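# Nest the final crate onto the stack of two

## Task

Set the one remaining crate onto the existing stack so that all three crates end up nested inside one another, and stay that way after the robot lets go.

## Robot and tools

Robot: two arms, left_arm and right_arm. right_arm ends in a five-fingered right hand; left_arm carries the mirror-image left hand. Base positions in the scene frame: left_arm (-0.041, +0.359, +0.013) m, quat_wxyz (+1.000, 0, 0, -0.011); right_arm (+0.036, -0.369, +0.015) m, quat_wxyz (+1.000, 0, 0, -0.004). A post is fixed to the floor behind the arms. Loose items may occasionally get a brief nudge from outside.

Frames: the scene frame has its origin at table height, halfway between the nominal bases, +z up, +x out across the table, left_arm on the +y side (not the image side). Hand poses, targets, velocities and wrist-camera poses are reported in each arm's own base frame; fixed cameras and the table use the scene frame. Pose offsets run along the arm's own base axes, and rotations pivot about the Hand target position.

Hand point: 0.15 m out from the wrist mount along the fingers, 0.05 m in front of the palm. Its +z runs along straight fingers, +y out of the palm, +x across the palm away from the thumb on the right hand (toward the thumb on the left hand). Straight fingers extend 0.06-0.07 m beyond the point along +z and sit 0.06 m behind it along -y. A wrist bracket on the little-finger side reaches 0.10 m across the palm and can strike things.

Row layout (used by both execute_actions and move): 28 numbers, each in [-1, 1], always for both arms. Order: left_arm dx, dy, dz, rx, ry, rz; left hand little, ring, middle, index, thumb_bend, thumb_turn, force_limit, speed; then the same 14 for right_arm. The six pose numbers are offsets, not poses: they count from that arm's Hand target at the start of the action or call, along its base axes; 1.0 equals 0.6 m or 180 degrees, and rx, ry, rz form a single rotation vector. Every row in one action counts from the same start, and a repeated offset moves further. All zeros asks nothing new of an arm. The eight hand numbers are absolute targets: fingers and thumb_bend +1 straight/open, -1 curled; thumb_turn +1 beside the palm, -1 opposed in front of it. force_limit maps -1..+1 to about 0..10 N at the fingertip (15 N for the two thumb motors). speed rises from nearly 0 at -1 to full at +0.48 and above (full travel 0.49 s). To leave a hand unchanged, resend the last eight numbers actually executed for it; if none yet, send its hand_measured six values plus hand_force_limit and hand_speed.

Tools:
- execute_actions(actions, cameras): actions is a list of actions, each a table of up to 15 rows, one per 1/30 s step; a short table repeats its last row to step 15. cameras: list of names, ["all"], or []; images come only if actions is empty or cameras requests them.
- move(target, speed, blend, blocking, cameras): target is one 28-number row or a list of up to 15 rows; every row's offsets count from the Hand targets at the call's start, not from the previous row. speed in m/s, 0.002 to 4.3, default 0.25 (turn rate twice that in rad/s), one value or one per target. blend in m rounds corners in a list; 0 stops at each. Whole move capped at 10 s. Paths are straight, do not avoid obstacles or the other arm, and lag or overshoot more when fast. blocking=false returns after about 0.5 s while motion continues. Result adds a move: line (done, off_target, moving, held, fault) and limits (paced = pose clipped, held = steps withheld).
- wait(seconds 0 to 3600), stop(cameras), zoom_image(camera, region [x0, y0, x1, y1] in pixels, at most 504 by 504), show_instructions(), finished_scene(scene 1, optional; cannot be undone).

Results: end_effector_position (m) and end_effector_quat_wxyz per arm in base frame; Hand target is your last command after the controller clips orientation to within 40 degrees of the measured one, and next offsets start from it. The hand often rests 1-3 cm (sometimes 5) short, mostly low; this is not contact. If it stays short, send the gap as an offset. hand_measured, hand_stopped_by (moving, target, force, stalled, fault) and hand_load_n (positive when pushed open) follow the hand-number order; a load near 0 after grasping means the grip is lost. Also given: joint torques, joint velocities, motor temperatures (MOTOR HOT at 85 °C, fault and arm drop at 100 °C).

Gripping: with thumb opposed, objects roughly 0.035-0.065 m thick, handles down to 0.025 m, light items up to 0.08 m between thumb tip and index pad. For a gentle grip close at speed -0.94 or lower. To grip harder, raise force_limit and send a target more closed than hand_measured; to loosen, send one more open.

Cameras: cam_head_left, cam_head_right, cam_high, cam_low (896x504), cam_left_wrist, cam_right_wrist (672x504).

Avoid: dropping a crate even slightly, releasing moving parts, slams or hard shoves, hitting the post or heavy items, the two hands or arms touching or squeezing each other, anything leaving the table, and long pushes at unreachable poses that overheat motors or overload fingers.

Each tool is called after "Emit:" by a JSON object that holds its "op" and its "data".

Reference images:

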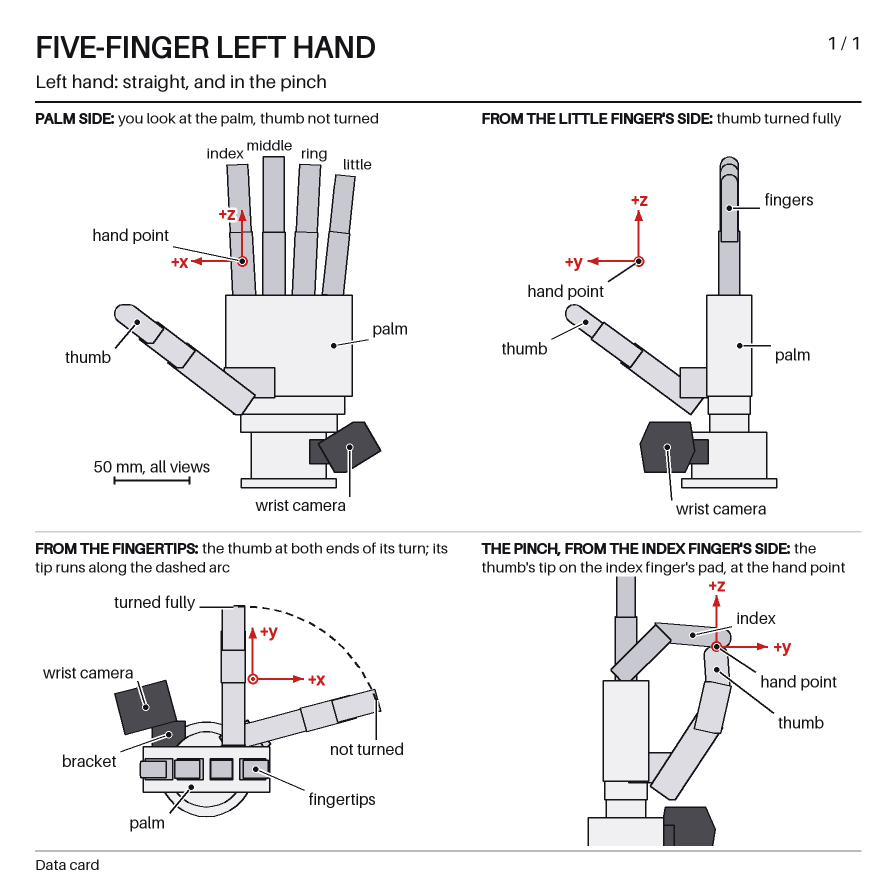

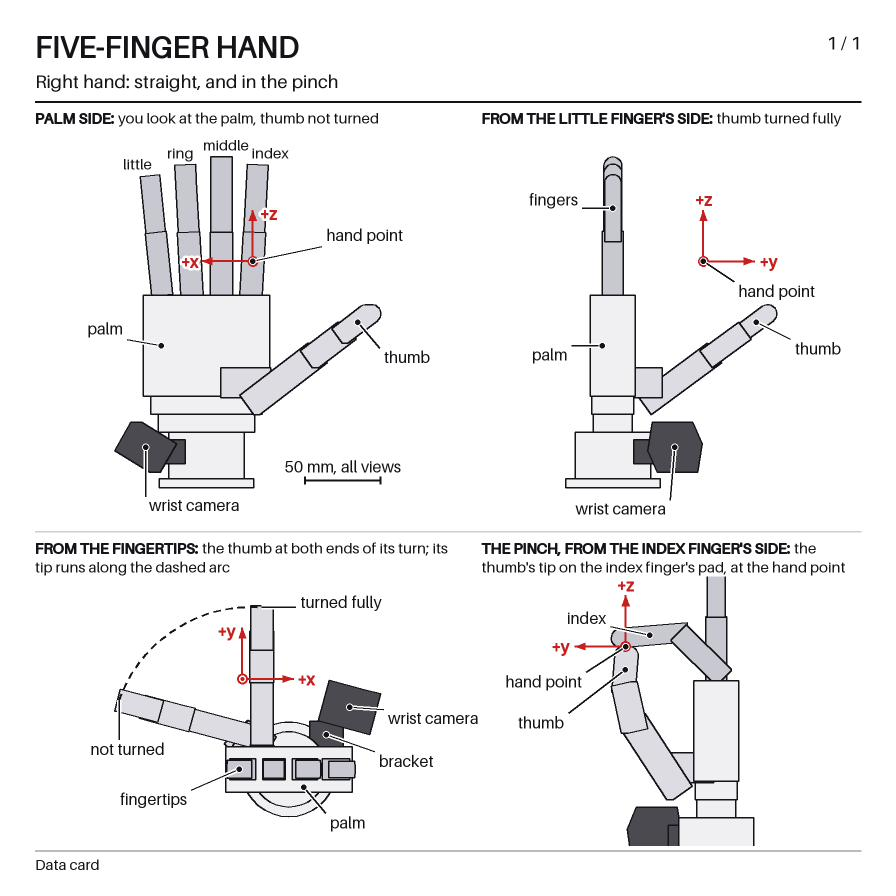

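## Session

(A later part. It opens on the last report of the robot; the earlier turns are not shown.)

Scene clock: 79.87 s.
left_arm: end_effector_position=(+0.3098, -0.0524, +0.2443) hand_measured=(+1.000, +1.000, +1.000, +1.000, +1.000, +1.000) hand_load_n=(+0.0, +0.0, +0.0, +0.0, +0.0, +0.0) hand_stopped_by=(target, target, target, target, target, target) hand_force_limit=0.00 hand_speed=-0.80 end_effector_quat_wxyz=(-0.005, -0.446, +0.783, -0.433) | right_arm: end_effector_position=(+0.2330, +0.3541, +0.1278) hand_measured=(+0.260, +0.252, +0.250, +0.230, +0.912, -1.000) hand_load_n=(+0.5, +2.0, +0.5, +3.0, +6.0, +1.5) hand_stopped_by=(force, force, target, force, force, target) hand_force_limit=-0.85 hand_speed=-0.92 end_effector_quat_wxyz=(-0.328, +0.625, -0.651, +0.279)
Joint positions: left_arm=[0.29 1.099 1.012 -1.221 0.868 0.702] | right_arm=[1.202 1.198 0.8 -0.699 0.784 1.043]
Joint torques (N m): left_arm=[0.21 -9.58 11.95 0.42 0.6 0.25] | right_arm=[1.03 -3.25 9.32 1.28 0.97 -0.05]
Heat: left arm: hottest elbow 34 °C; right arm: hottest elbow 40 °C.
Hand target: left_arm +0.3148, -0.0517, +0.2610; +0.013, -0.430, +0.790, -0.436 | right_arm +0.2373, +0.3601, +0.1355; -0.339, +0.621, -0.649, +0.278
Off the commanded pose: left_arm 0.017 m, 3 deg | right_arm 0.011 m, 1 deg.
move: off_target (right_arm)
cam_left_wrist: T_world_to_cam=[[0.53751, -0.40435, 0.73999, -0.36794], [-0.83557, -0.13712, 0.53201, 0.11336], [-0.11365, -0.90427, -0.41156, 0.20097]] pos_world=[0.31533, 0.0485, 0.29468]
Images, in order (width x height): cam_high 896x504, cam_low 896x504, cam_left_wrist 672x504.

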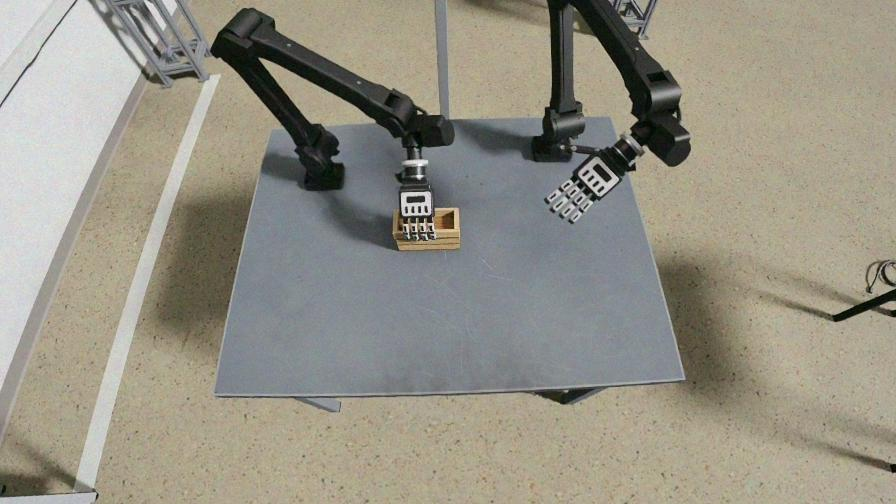

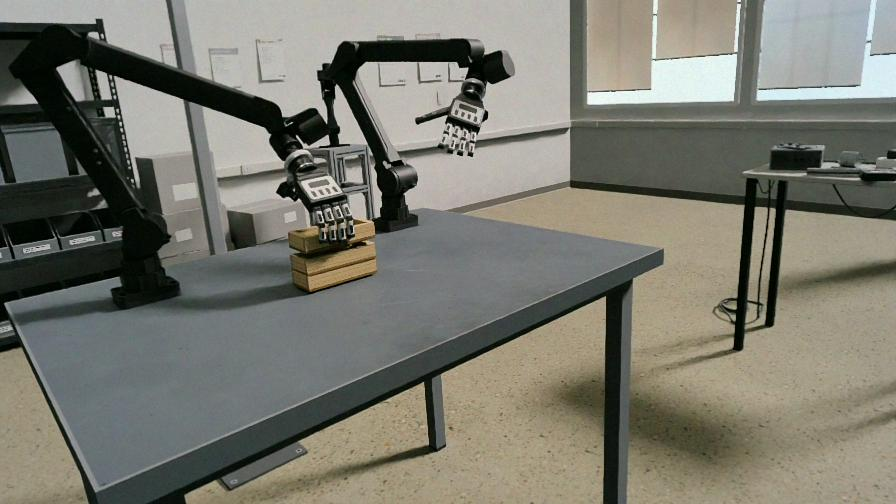

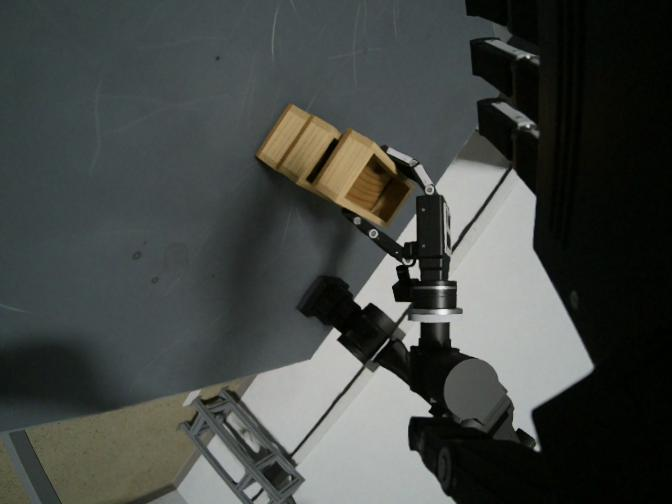

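Emit:
{"op": "move", "data": {"target": [0,0,0,0,0,0,1,1,1,1,1,1,0,-0.8,-0.0125,0.0058,-0.01,0,0,0,0.0,0.0,0.25,0.0,0.4,-1,-0.85,-0.92], "speed": 0.05}}

Scene clock: 82.77 s.
left_arm: end_effector_position=(+0.3098, -0.0524, +0.2443) hand_measured=(+1.000, +1.000, +1.000, +1.000, +1.000, +1.000) hand_load_n=(+0.0, +0.0, +0.0, -0.5, +0.0, +0.0) hand_stopped_by=(target, target, target, target, target, target) hand_force_limit=0.00 hand_speed=-0.80 end_effector_quat_wxyz=(-0.005, -0.446, +0.783, -0.433) | right_arm: end_effector_position=(+0.2320, +0.3526, +0.1220) hand_measured=(+0.260, +0.252, +0.250, +0.230, +0.912, -1.000) hand_load_n=(+0.5, +2.0, +0.5, +2.5, +6.0, +1.5) hand_stopped_by=(force, force, target, force, force, target) hand_force_limit=-0.85 hand_speed=-0.92 end_effector_quat_wxyz=(-0.324, +0.627, -0.648, +0.285)
Joint positions: left_arm=[0.29 1.099 1.012 -1.221 0.868 0.702] | right_arm=[1.208 1.208 0.795 -0.699 0.794 1.046]
Joint torques (N m): left_arm=[0.32 -9.99 11.86 0.32 0.6 0.28] | right_arm=[2.26 -3.25 9.26 1.13 0.98 0.2]
Heat: left arm: hottest elbow 34 °C; right arm: hottest elbow 40 °C.
Hand target: left_arm +0.3148, -0.0517, +0.2610; +0.013, -0.430, +0.790, -0.436 | right_arm +0.2298, +0.3636, +0.1295; -0.339, +0.621, -0.649, +0.278
Off the commanded pose: left_arm 0.017 m, 3 deg | right_arm 0.013 m, 2 deg.
move: off_target (right_arm)

Emit:
{"op": "move", "data": {"target": [0,0,0,0,0,0,1,1,1,1,1,1,0,-0.8,-0.007,0.009,0,0.007,0.001,0,0.0,0.0,0.25,0.0,0.4,-1,-0.85,-0.92], "speed": 0.05, "cameras": ["cam_left_wrist","cam_low","cam_high"]}}

Emit:
{"op": "zoom_image", "data": {"camera": "cam_left_wrist", "region": [270, 100, 390, 220]}}

Emit:
{"op": "zoom_image", "data": {"camera": "cam_high", "region": [370, 170, 480, 270]}}

Emit:
{"op": "zoom_image", "data": {"camera": "cam_low", "region": [275, 190, 385, 300]}}

Scene clock: 84.37 s.
left_arm: end_effector_position=(+0.3098, -0.0524, +0.2443) hand_measured=(+1.000, +1.000, +1.000, +1.000, +1.000, +1.000) hand_load_n=(+0.0, +0.0, +0.0, +0.0, +0.0, +0.0) hand_stopped_by=(target, target, target, target, target, target) hand_force_limit=0.00 hand_speed=-0.80 end_effector_quat_wxyz=(-0.005, -0.446, +0.783, -0.433) | right_arm: end_effector_position=(+0.2280, +0.3572, +0.1229) hand_measured=(+0.260, +0.252, +0.250, +0.230, +0.912, -1.000) hand_load_n=(+0.5, +2.5, +0.5, +2.5, +6.0, +1.5) hand_stopped_by=(force, force, target, force, force, target) hand_force_limit=-0.85 hand_speed=-0.92 end_effector_quat_wxyz=(-0.329, +0.624, -0.651, +0.279)
Joint positions: left_arm=[0.29 1.099 1.012 -1.221 0.868 0.702] | right_arm=[1.221 1.208 0.795 -0.697 0.794 1.067]
Joint torques (N m): left_arm=[0.09 -9.17 11.89 0.39 0.58 0.28] | right_arm=[2.32 -3.14 9.14 1.26 0.84 0.22]
Heat: left arm: hottest elbow 34 °C; right arm: hottest elbow 40 °C.
Hand target: left_arm +0.3148, -0.0517, +0.2610; +0.013, -0.430, +0.790, -0.436 | right_arm +0.2255, +0.3690, +0.1295; -0.345, +0.618, -0.653, +0.270
Off the commanded pose: left_arm 0.017 m, 3 deg | right_arm 0.014 m, 2 deg.
move: off_target (right_arm)
cam_left_wrist: T_world_to_cam=[[0.53751, -0.40435, 0.73999, -0.36794], [-0.83557, -0.13712, 0.53201, 0.11336], [-0.11365, -0.90427, -0.41156, 0.20097]] pos_world=[0.31533, 0.0485, 0.29468]
Images, in order (width x height): cam_high 896x504, cam_low 896x504, cam_left_wrist 672x504.

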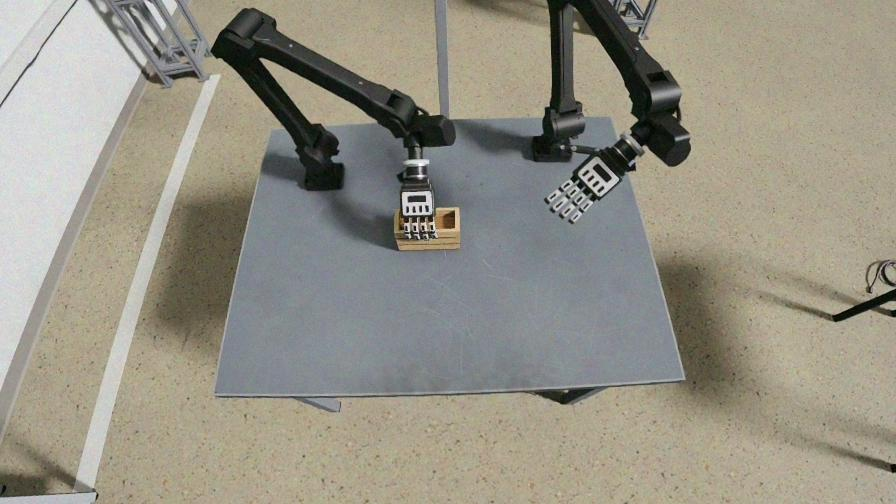

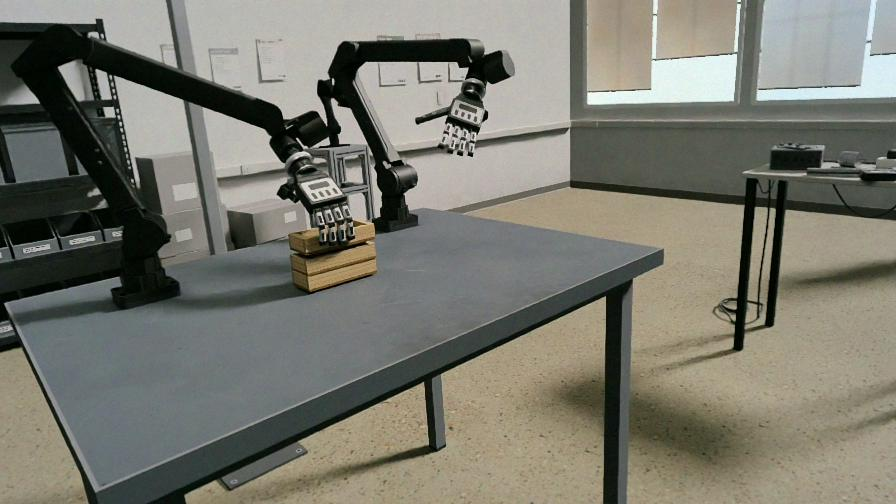

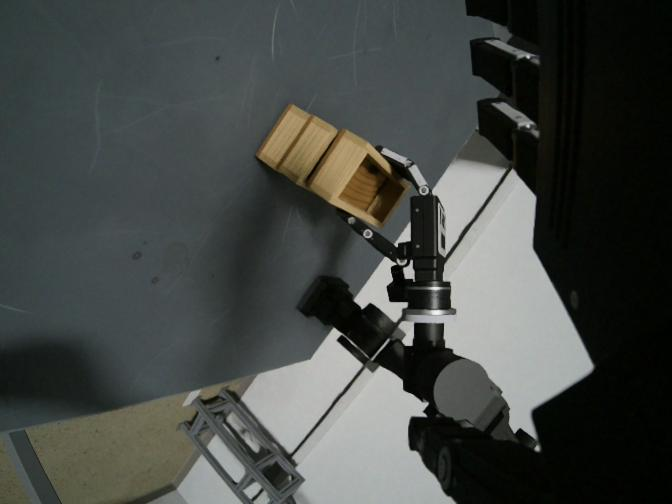

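Scaled by 4.200 from the camera's image (finer frame: 960x720).

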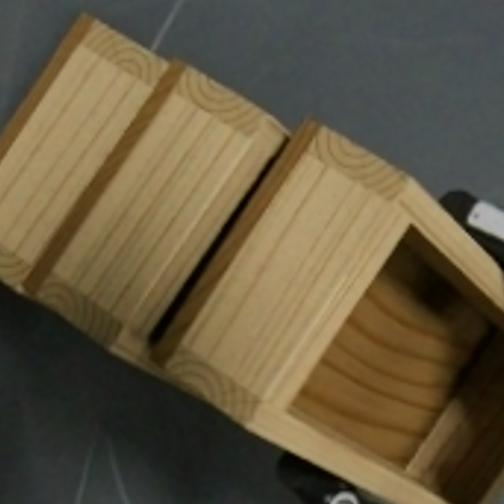

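Scaled by 4.582.

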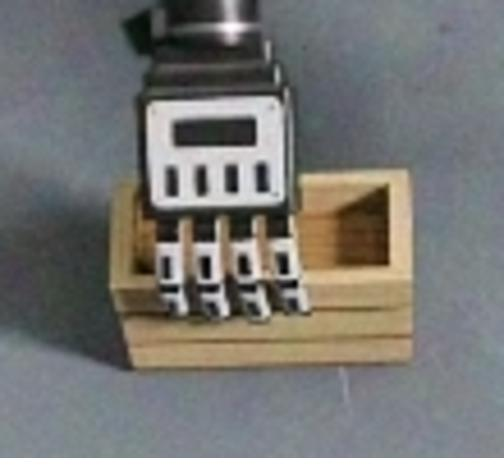

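Scaled by 4.582.

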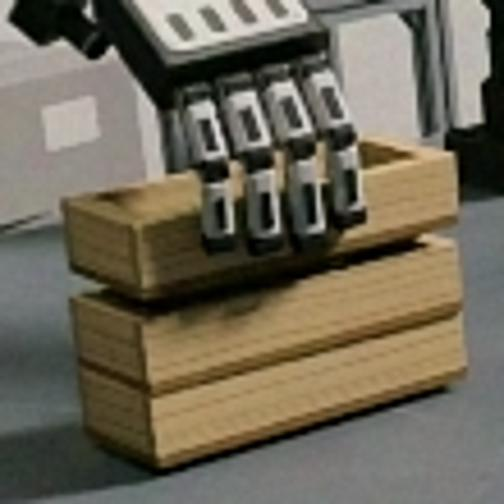

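Emit:
{"op": "move", "data": {"target": [0,0,0,0,0,0,1,1,1,1,1,1,0,-0.8,-0.007,0.0035,-0.008,0.001,0.005,0.002,0.0,0.0,0.25,0.0,0.4,-1,-0.85,-0.92], "speed": 0.05, "cameras": ["cam_left_wrist","cam_low","cam_high"]}}

Emit:
{"op": "zoom_image", "data": {"camera": "cam_left_wrist", "region": [270, 100, 390, 220]}}

Emit:
{"op": "zoom_image", "data": {"camera": "cam_high", "region": [370, 170, 480, 270]}}

Emit:
{"op": "zoom_image", "data": {"camera": "cam_low", "region": [275, 190, 385, 300]}}

Scene clock: 86.70 s.
left_arm: end_effector_position=(+0.3098, -0.0524, +0.2443) hand_measured=(+1.000, +1.000, +1.000, +1.000, +1.000, +1.000) hand_load_n=(+0.0, +0.0, +0.0, +0.0, +0.0, -0.5) hand_stopped_by=(target, target, target, target, target, target) hand_force_limit=0.00 hand_speed=-0.80 end_effector_quat_wxyz=(-0.005, -0.446, +0.783, -0.433) | right_arm: end_effector_position=(+0.2242, +0.3588, +0.1177) hand_measured=(+0.260, +0.252, +0.250, +0.230, +0.912, -1.000) hand_load_n=(+0.5, +2.5, +0.5, +3.0, +6.5, +1.5) hand_stopped_by=(force, force, target, force, force, target) hand_force_limit=-0.85 hand_speed=-0.92 end_effector_quat_wxyz=(-0.326, +0.628, -0.652, +0.273)
Joint positions: left_arm=[0.29 1.099 1.012 -1.221 0.868 0.702] | right_arm=[1.225 1.216 0.791 -0.695 0.782 1.075]
Joint torques (N m): left_arm=[0.56 -10.05 11.77 0.38 0.61 0.29] | right_arm=[2.26 -3.19 9.13 1.26 0.74 0.21]
Heat: left arm: hottest elbow 34 °C; right arm: hottest elbow 40 °C.
Hand target: left_arm +0.3148, -0.0517, +0.2610; +0.013, -0.430, +0.790, -0.436 | right_arm +0.2214, +0.3711, +0.1246; -0.342, +0.622, -0.654, +0.263
Off the commanded pose: left_arm 0.017 m, 3 deg | right_arm 0.015 m, 2 deg.
move: off_target (right_arm)
cam_left_wrist: T_world_to_cam=[[0.53751, -0.40435, 0.73999, -0.36794], [-0.83557, -0.13712, 0.53201, 0.11336], [-0.11365, -0.90427, -0.41156, 0.20097]] pos_world=[0.31533, 0.0485, 0.29468]
Images, in order (width x height): cam_high 896x504, cam_low 896x504, cam_left_wrist 672x504.

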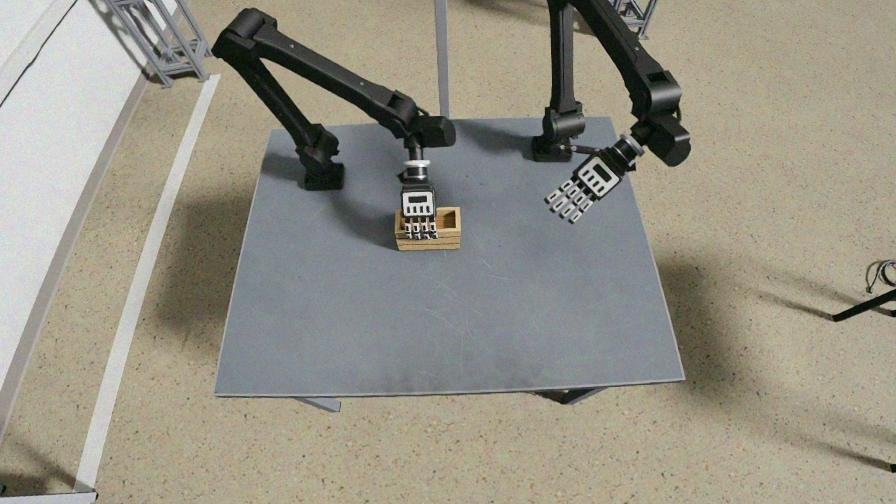

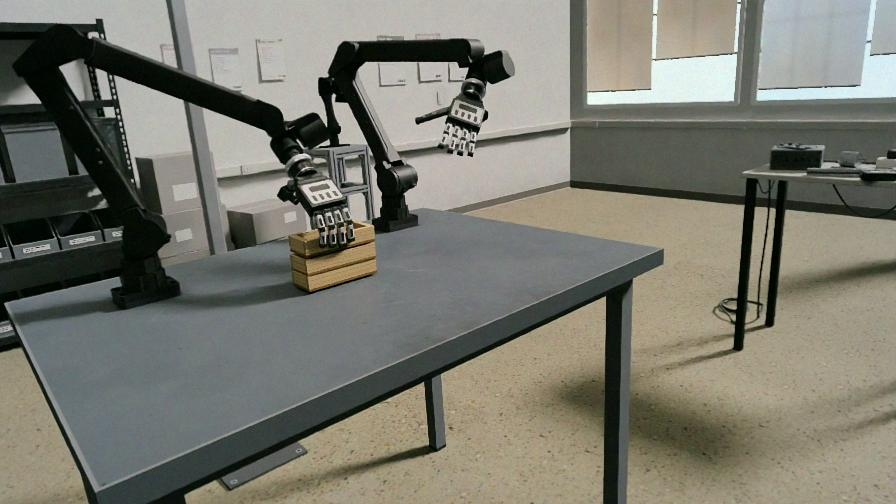

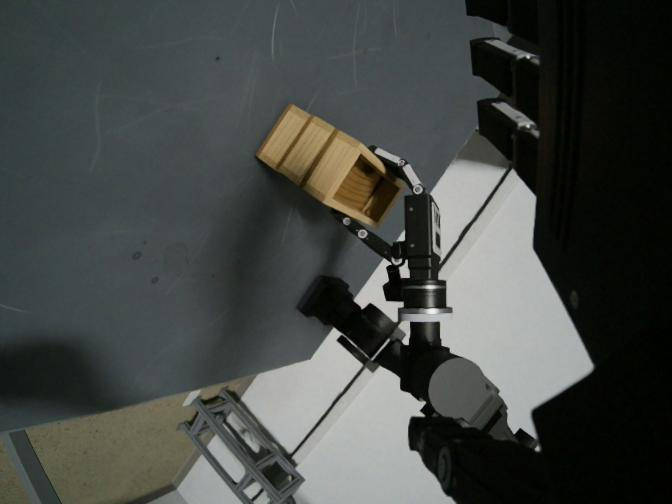

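Scaled by 4.200 from the camera's image (finer frame: 960x720).

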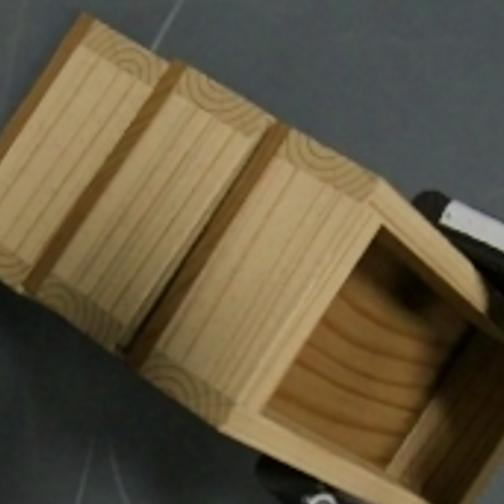

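Scaled by 4.582.

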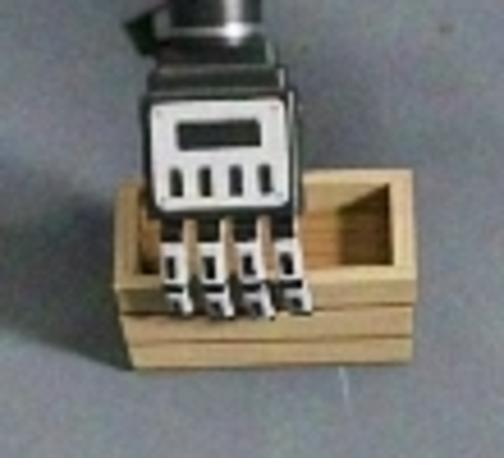

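Scaled by 4.582.

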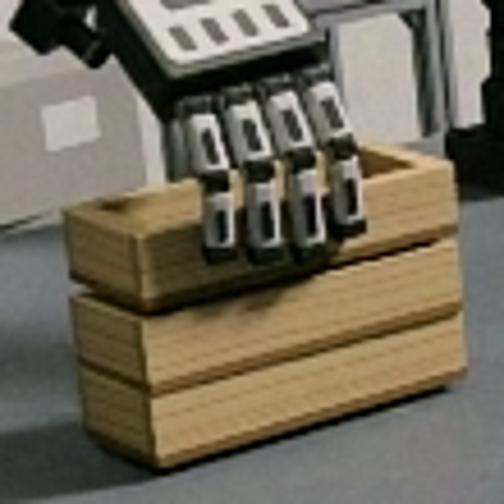

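Emit:
{"op": "move", "data": {"target": [0,0,0,0,0,0,1,1,1,1,1,1,0,-0.8,0.004,-0.002,-0.008,0,0.001,0,0.0,0.0,0.25,0.0,0.4,-1,-0.85,-0.92], "speed": 0.04, "cameras": ["cam_left_wrist","cam_low","cam_high"]}}

Emit:
{"op": "zoom_image", "data": {"camera": "cam_left_wrist", "region": [270, 100, 390, 220]}}

Emit:
{"op": "zoom_image", "data": {"camera": "cam_high", "region": [370, 170, 480, 270]}}

Emit:
{"op": "zoom_image", "data": {"camera": "cam_low", "region": [275, 190, 385, 300]}}

Scene clock: 88.40 s.
left_arm: end_effector_position=(+0.3098, -0.0524, +0.2443) hand_measured=(+1.000, +1.000, +1.000, +1.000, +1.000, +1.000) hand_load_n=(+0.0, +0.0, +0.0, +0.0, +0.0, +0.0) hand_stopped_by=(target, target, target, target, target, target) hand_force_limit=0.00 hand_speed=-0.80 end_effector_quat_wxyz=(-0.005, -0.446, +0.783, -0.433) | right_arm: end_effector_position=(+0.2236, +0.3601, +0.1140) hand_measured=(+0.260, +0.252, +0.250, +0.230, +0.912, -1.000) hand_load_n=(+0.5, +2.0, +0.5, +3.0, +6.0, +1.5) hand_stopped_by=(force, force, target, force, force, target) hand_force_limit=-0.85 hand_speed=-0.92 end_effector_quat_wxyz=(-0.327, +0.627, -0.653, +0.270)
Joint positions: left_arm=[0.29 1.099 1.012 -1.221 0.868 0.702] | right_arm=[1.225 1.219 0.783 -0.678 0.776 1.076]
Joint torques (N m): left_arm=[0.09 -9.7 11.79 0.5 0.63 0.26] | right_arm=[1.67 -3.14 9.01 1.36 0.72 0.12]
Heat: left arm: hottest elbow 34 °C; right arm: hottest elbow 40 °C.
Hand target: left_arm +0.3148, -0.0517, +0.2610; +0.013, -0.430, +0.790, -0.436 | right_arm +0.2238, +0.3700, +0.1200; -0.341, +0.622, -0.655, +0.262
Off the commanded pose: left_arm 0.017 m, 3 deg | right_arm 0.011 m, 2 deg.
move: off_target (right_arm)
cam_left_wrist: T_world_to_cam=[[0.53751, -0.40435, 0.73999, -0.36794], [-0.83557, -0.13712, 0.53201, 0.11336], [-0.11365, -0.90427, -0.41156, 0.20097]] pos_world=[0.31533, 0.0485, 0.29468]
Images, in order (width x height): cam_high 896x504, cam_low 896x504, cam_left_wrist 672x504.

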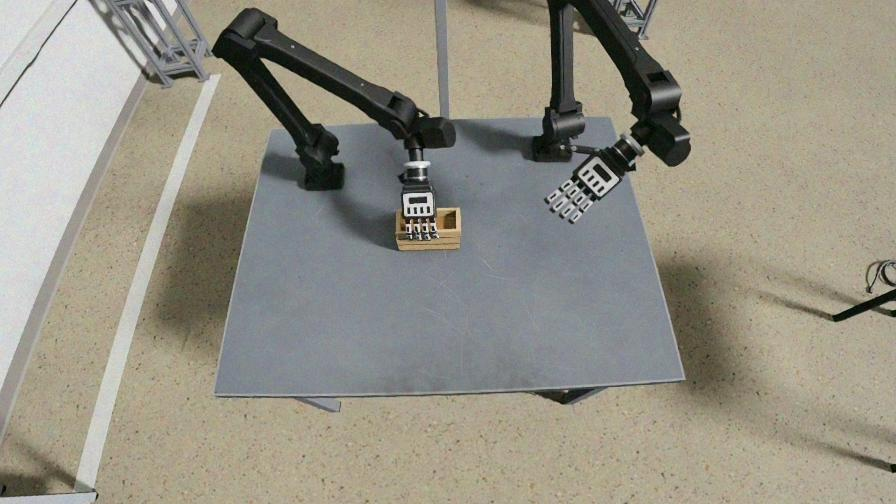

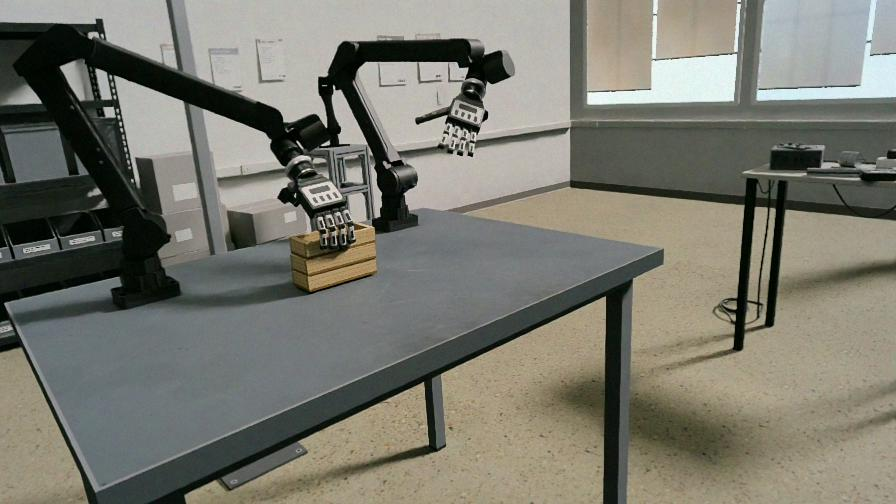

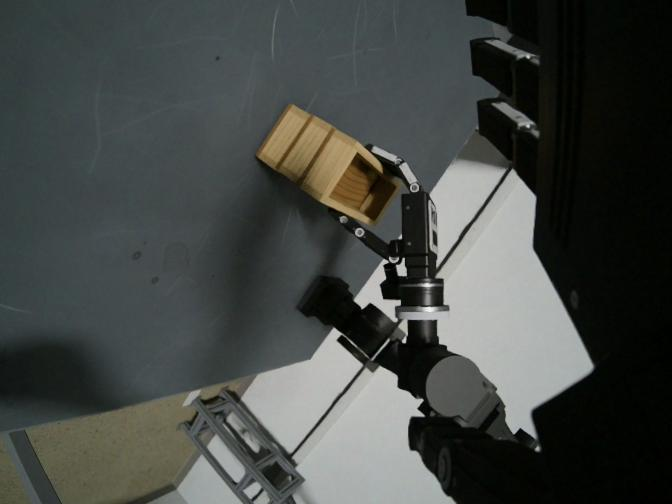

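Scaled by 4.200 from the camera's image (finer frame: 960x720).

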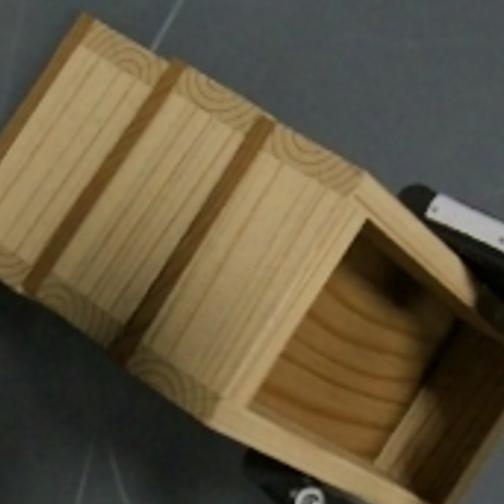

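Scaled by 4.582.

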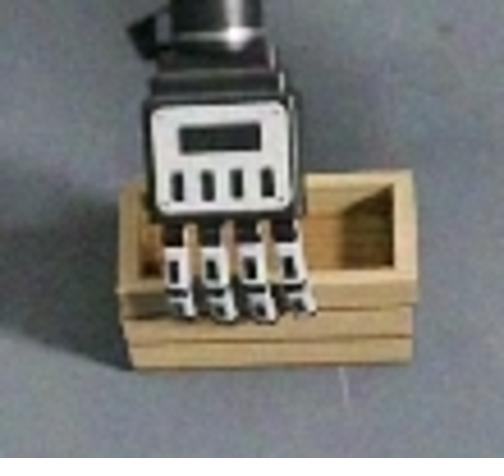

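Scaled by 4.582.

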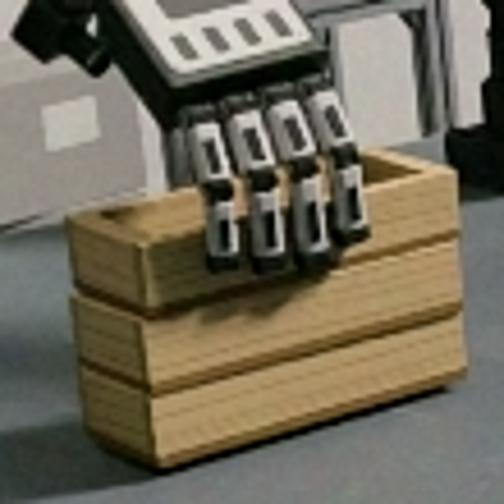

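Emit:
{"op": "zoom_image", "data": {"camera": "cam_left_wrist", "region": [270, 150, 330, 210]}}

Emit:
{"op": "zoom_image", "data": {"camera": "cam_left_wrist", "region": [290, 100, 350, 160]}}

Emit:
{"op": "zoom_image", "data": {"camera": "cam_low", "region": [285, 230, 325, 270]}}

Emit:
{"op": "zoom_image", "data": {"camera": "cam_low", "region": [345, 215, 385, 255]}}

Scaled by 8.400 from the camera's image (finer frame: 960x720).

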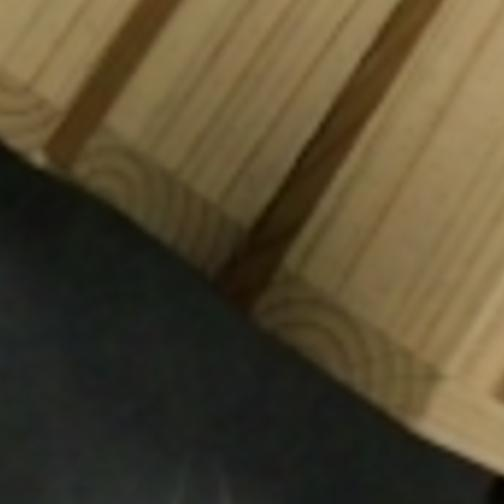

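Scaled by 8.400 from the camera's image (finer frame: 960x720).

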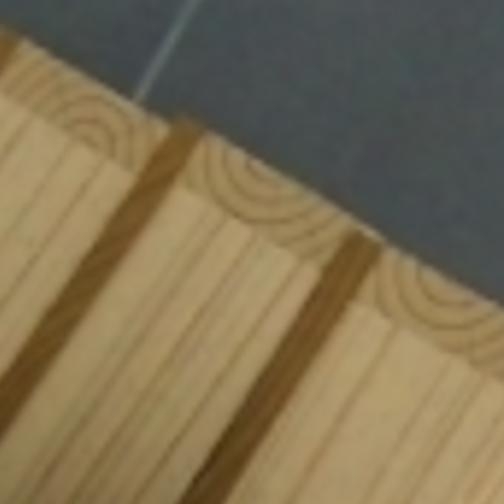

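Scaled by 12.600.

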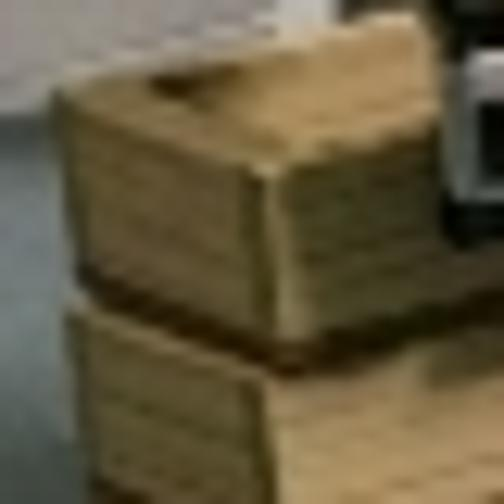

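Scaled by 12.600.

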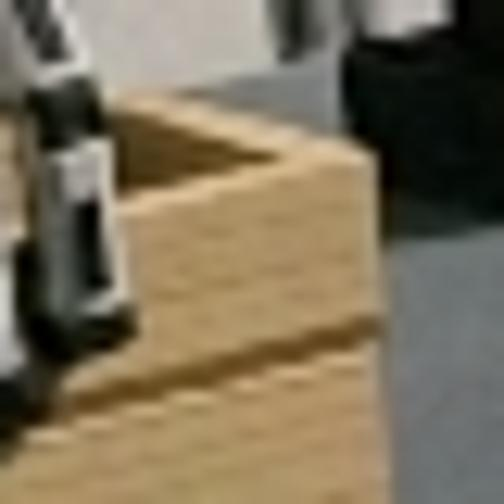

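Emit:
{"op": "move", "data": {"target": [0,0,0,0,0,0,1,1,1,1,1,1,0,-0.8,0.003,-0.0065,-0.001,0,-0.0045,0,0.0,0.0,0.25,0.0,0.4,-1,-0.85,-0.92], "speed": 0.04, "cameras": ["cam_left_wrist","cam_low","cam_high"]}}

Emit:
{"op": "zoom_image", "data": {"camera": "cam_left_wrist", "region": [250, 95, 370, 215]}}

Emit:
{"op": "zoom_image", "data": {"camera": "cam_high", "region": [370, 170, 480, 270]}}

Emit:
{"op": "zoom_image", "data": {"camera": "cam_low", "region": [275, 190, 385, 300]}}

Scene clock: 91.83 s.
left_arm: end_effector_position=(+0.3098, -0.0524, +0.2443) hand_measured=(+1.000, +1.000, +1.000, +1.000, +1.000, +1.000) hand_load_n=(+0.0, +0.0, -0.5, +0.0, +0.0, +0.0) hand_stopped_by=(target, target, target, target, target, target) hand_force_limit=0.00 hand_speed=-0.80 end_effector_quat_wxyz=(-0.005, -0.446, +0.783, -0.433) | right_arm: end_effector_position=(+0.2253, +0.3600, +0.1126) hand_measured=(+0.260, +0.252, +0.250, +0.230, +0.912, -1.000) hand_load_n=(+0.0, +2.0, +0.5, +2.5, +6.5, +1.0) hand_stopped_by=(force, force, target, force, force, target) hand_force_limit=-0.85 hand_speed=-0.92 end_effector_quat_wxyz=(-0.333, +0.623, -0.654, +0.271)
Joint positions: left_arm=[0.29 1.099 1.012 -1.221 0.868 0.702] | right_arm=[1.225 1.219 0.773 -0.658 0.785 1.076]
Joint velocities: left_arm=[-0.015 0.005 -0.007 -0.007 -0.022 -0.154] | right_arm=[within noise]
Joint torques (N m): left_arm=[0.26 -9.41 11.9 0.4 0.63 0.29] | right_arm=[1.49 -3.78 8.46 1.33 0.78 0.02]
Heat: left arm: hottest elbow 35 °C; right arm: hottest elbow 40 °C.
Hand target: left_arm +0.3148, -0.0517, +0.2610; +0.013, -0.430, +0.790, -0.436 | right_arm +0.2256, +0.3660, +0.1194; -0.345, +0.620, -0.652, +0.266
Off the commanded pose: left_arm 0.017 m, 3 deg | right_arm 0.009 m, 2 deg.
move: done
cam_left_wrist: T_world_to_cam=[[0.53751, -0.40435, 0.73999, -0.36794], [-0.83557, -0.13712, 0.53201, 0.11336], [-0.11365, -0.90427, -0.41156, 0.20097]] pos_world=[0.31533, 0.0485, 0.29468]
Images, in order (width x height): cam_high 896x504, cam_low 896x504, cam_left_wrist 672x504.

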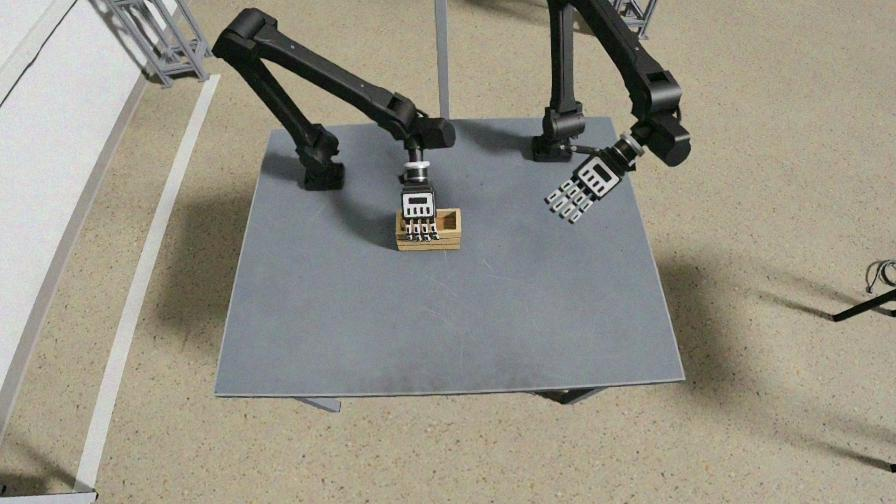

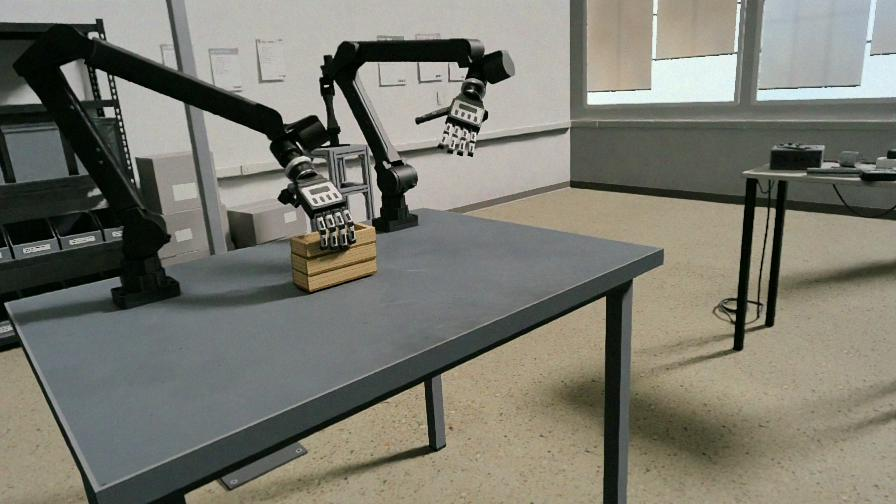

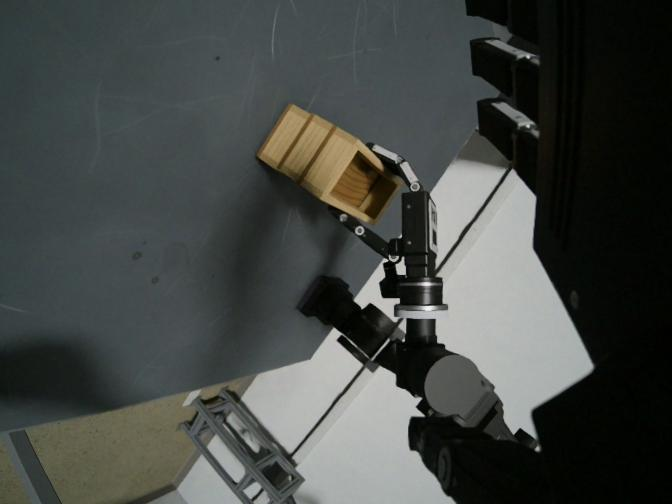

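Scaled by 4.200 from the camera's image (finer frame: 960x720).

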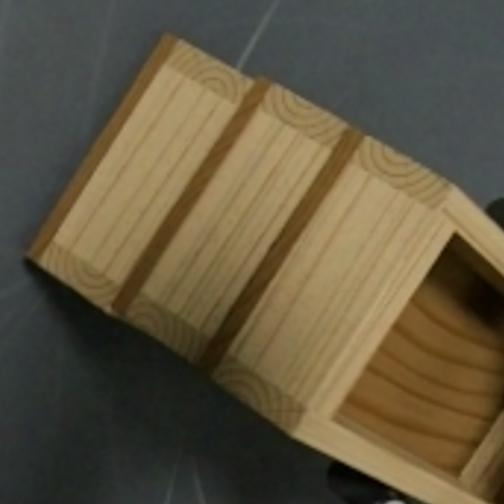

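Scaled by 4.582.

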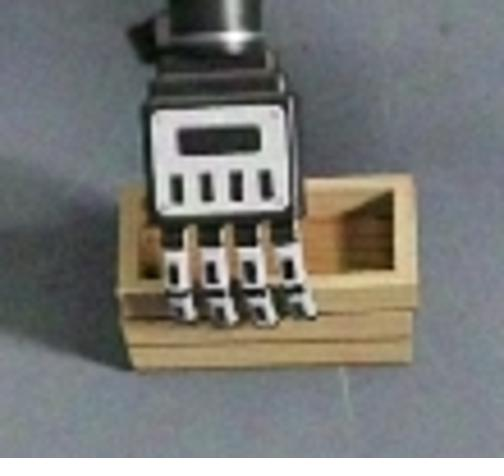

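Scaled by 4.582.

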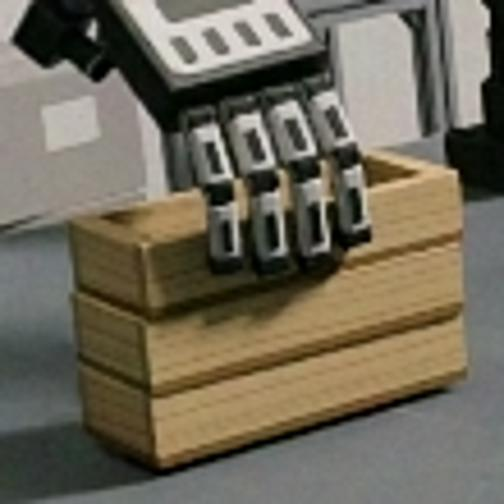

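Emit:
{"op": "move", "data": {"target": [0,0,0,0,0,0,1,1,1,1,1,1,0,-0.8,0.0,-0.009,0.002,0,0,0,0.0,0.0,0.25,0.0,0.4,-1,-0.85,-0.92], "speed": 0.04, "cameras": ["cam_left_wrist","cam_low","cam_high"]}}

Emit:
{"op": "zoom_image", "data": {"camera": "cam_left_wrist", "region": [250, 95, 370, 215]}}

Emit:
{"op": "zoom_image", "data": {"camera": "cam_high", "region": [370, 170, 480, 270]}}

Emit:
{"op": "zoom_image", "data": {"camera": "cam_low", "region": [275, 190, 385, 300]}}

Scene clock: 93.27 s.
left_arm: end_effector_position=(+0.3098, -0.0524, +0.2443) hand_measured=(+1.000, +1.000, +1.000, +1.000, +1.000, +1.000) hand_load_n=(+0.0, +0.0, -0.5, +0.0, +0.0, +0.0) hand_stopped_by=(target, target, target, target, target, target) hand_force_limit=0.00 hand_speed=-0.80 end_effector_quat_wxyz=(-0.005, -0.446, +0.783, -0.433) | right_arm: end_effector_position=(+0.2243, +0.3572, +0.1128) hand_measured=(+0.260, +0.252, +0.250, +0.230, +0.912, -1.000) hand_load_n=(+0.5, +2.0, +0.5, +3.0, +6.0, +1.0) hand_stopped_by=(force, force, target, force, force, target) hand_force_limit=-0.85 hand_speed=-0.92 end_effector_quat_wxyz=(-0.335, +0.622, -0.654, +0.270)
Joint positions: left_arm=[0.29 1.099 1.012 -1.221 0.868 0.702] | right_arm=[1.225 1.208 0.763 -0.654 0.785 1.076]
Joint torques (N m): left_arm=[0.56 -9.76 11.81 0.43 0.61 0.26] | right_arm=[1.14 -4.01 8.44 1.14 0.68 -0.06]
Heat: left arm: hottest elbow 35 °C; right arm: hottest elbow 40 °C.
Hand target: left_arm +0.3148, -0.0517, +0.2610; +0.013, -0.430, +0.790, -0.436 | right_arm +0.2256, +0.3606, +0.1205; -0.345, +0.620, -0.652, +0.266
Off the commanded pose: left_arm 0.017 m, 3 deg | right_arm 0.009 m, 1 deg.
move: done
cam_left_wrist: T_world_to_cam=[[0.53751, -0.40435, 0.73999, -0.36794], [-0.83557, -0.13712, 0.53201, 0.11336], [-0.11365, -0.90427, -0.41156, 0.20097]] pos_world=[0.31533, 0.0485, 0.29468]
Images, in order (width x height): cam_high 896x504, cam_low 896x504, cam_left_wrist 672x504.

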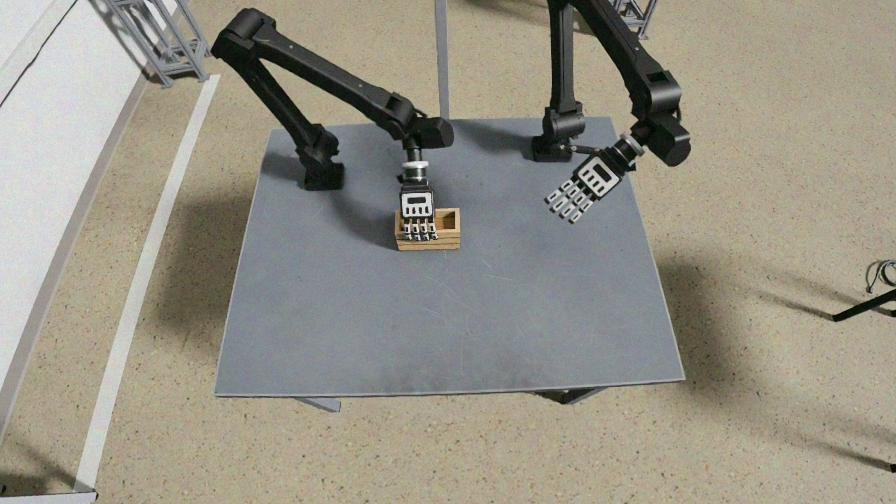

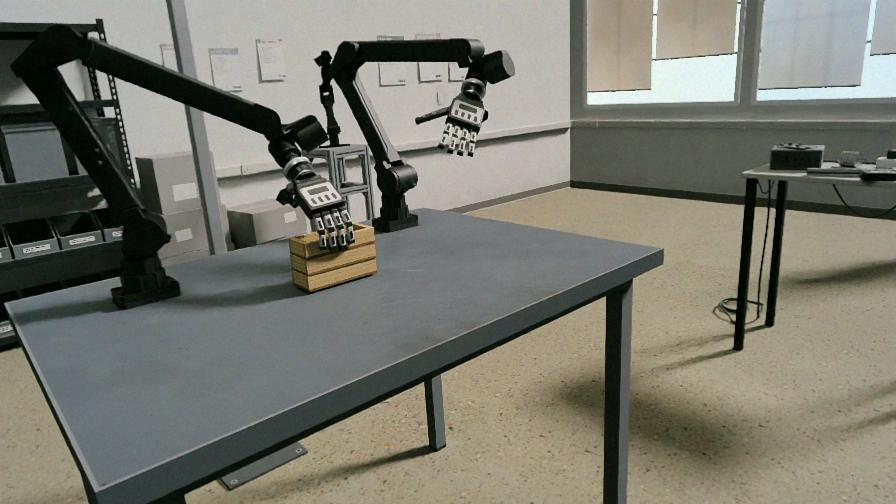

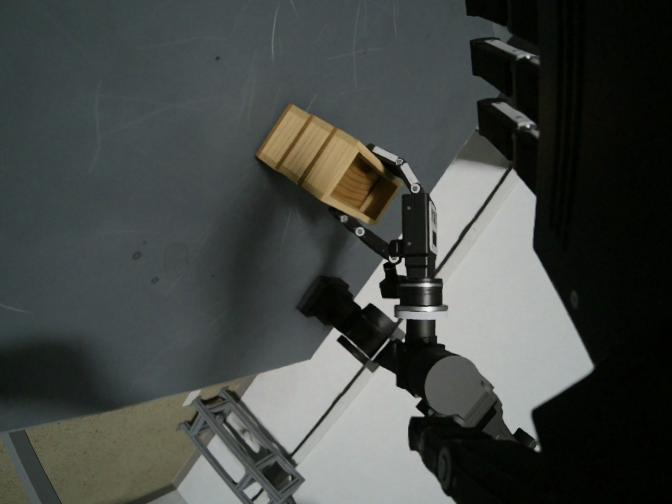

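Scaled by 4.200 from the camera's image (finer frame: 960x720).

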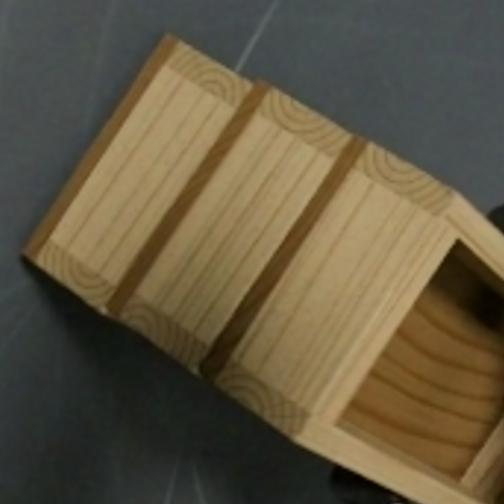

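Scaled by 4.582.

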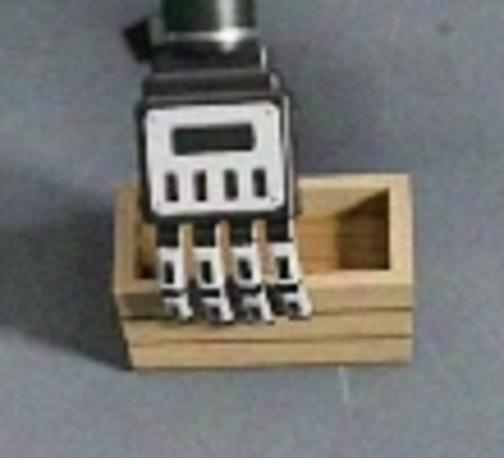

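Scaled by 4.582.

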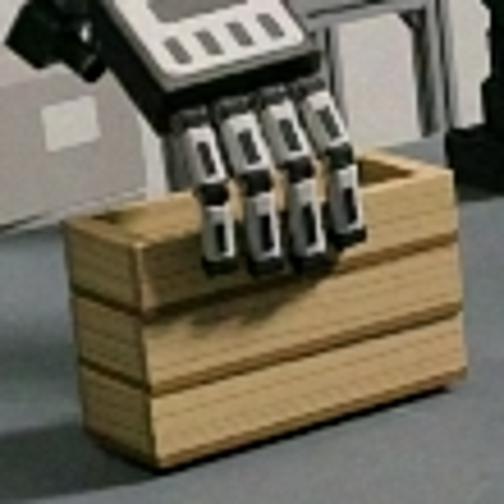

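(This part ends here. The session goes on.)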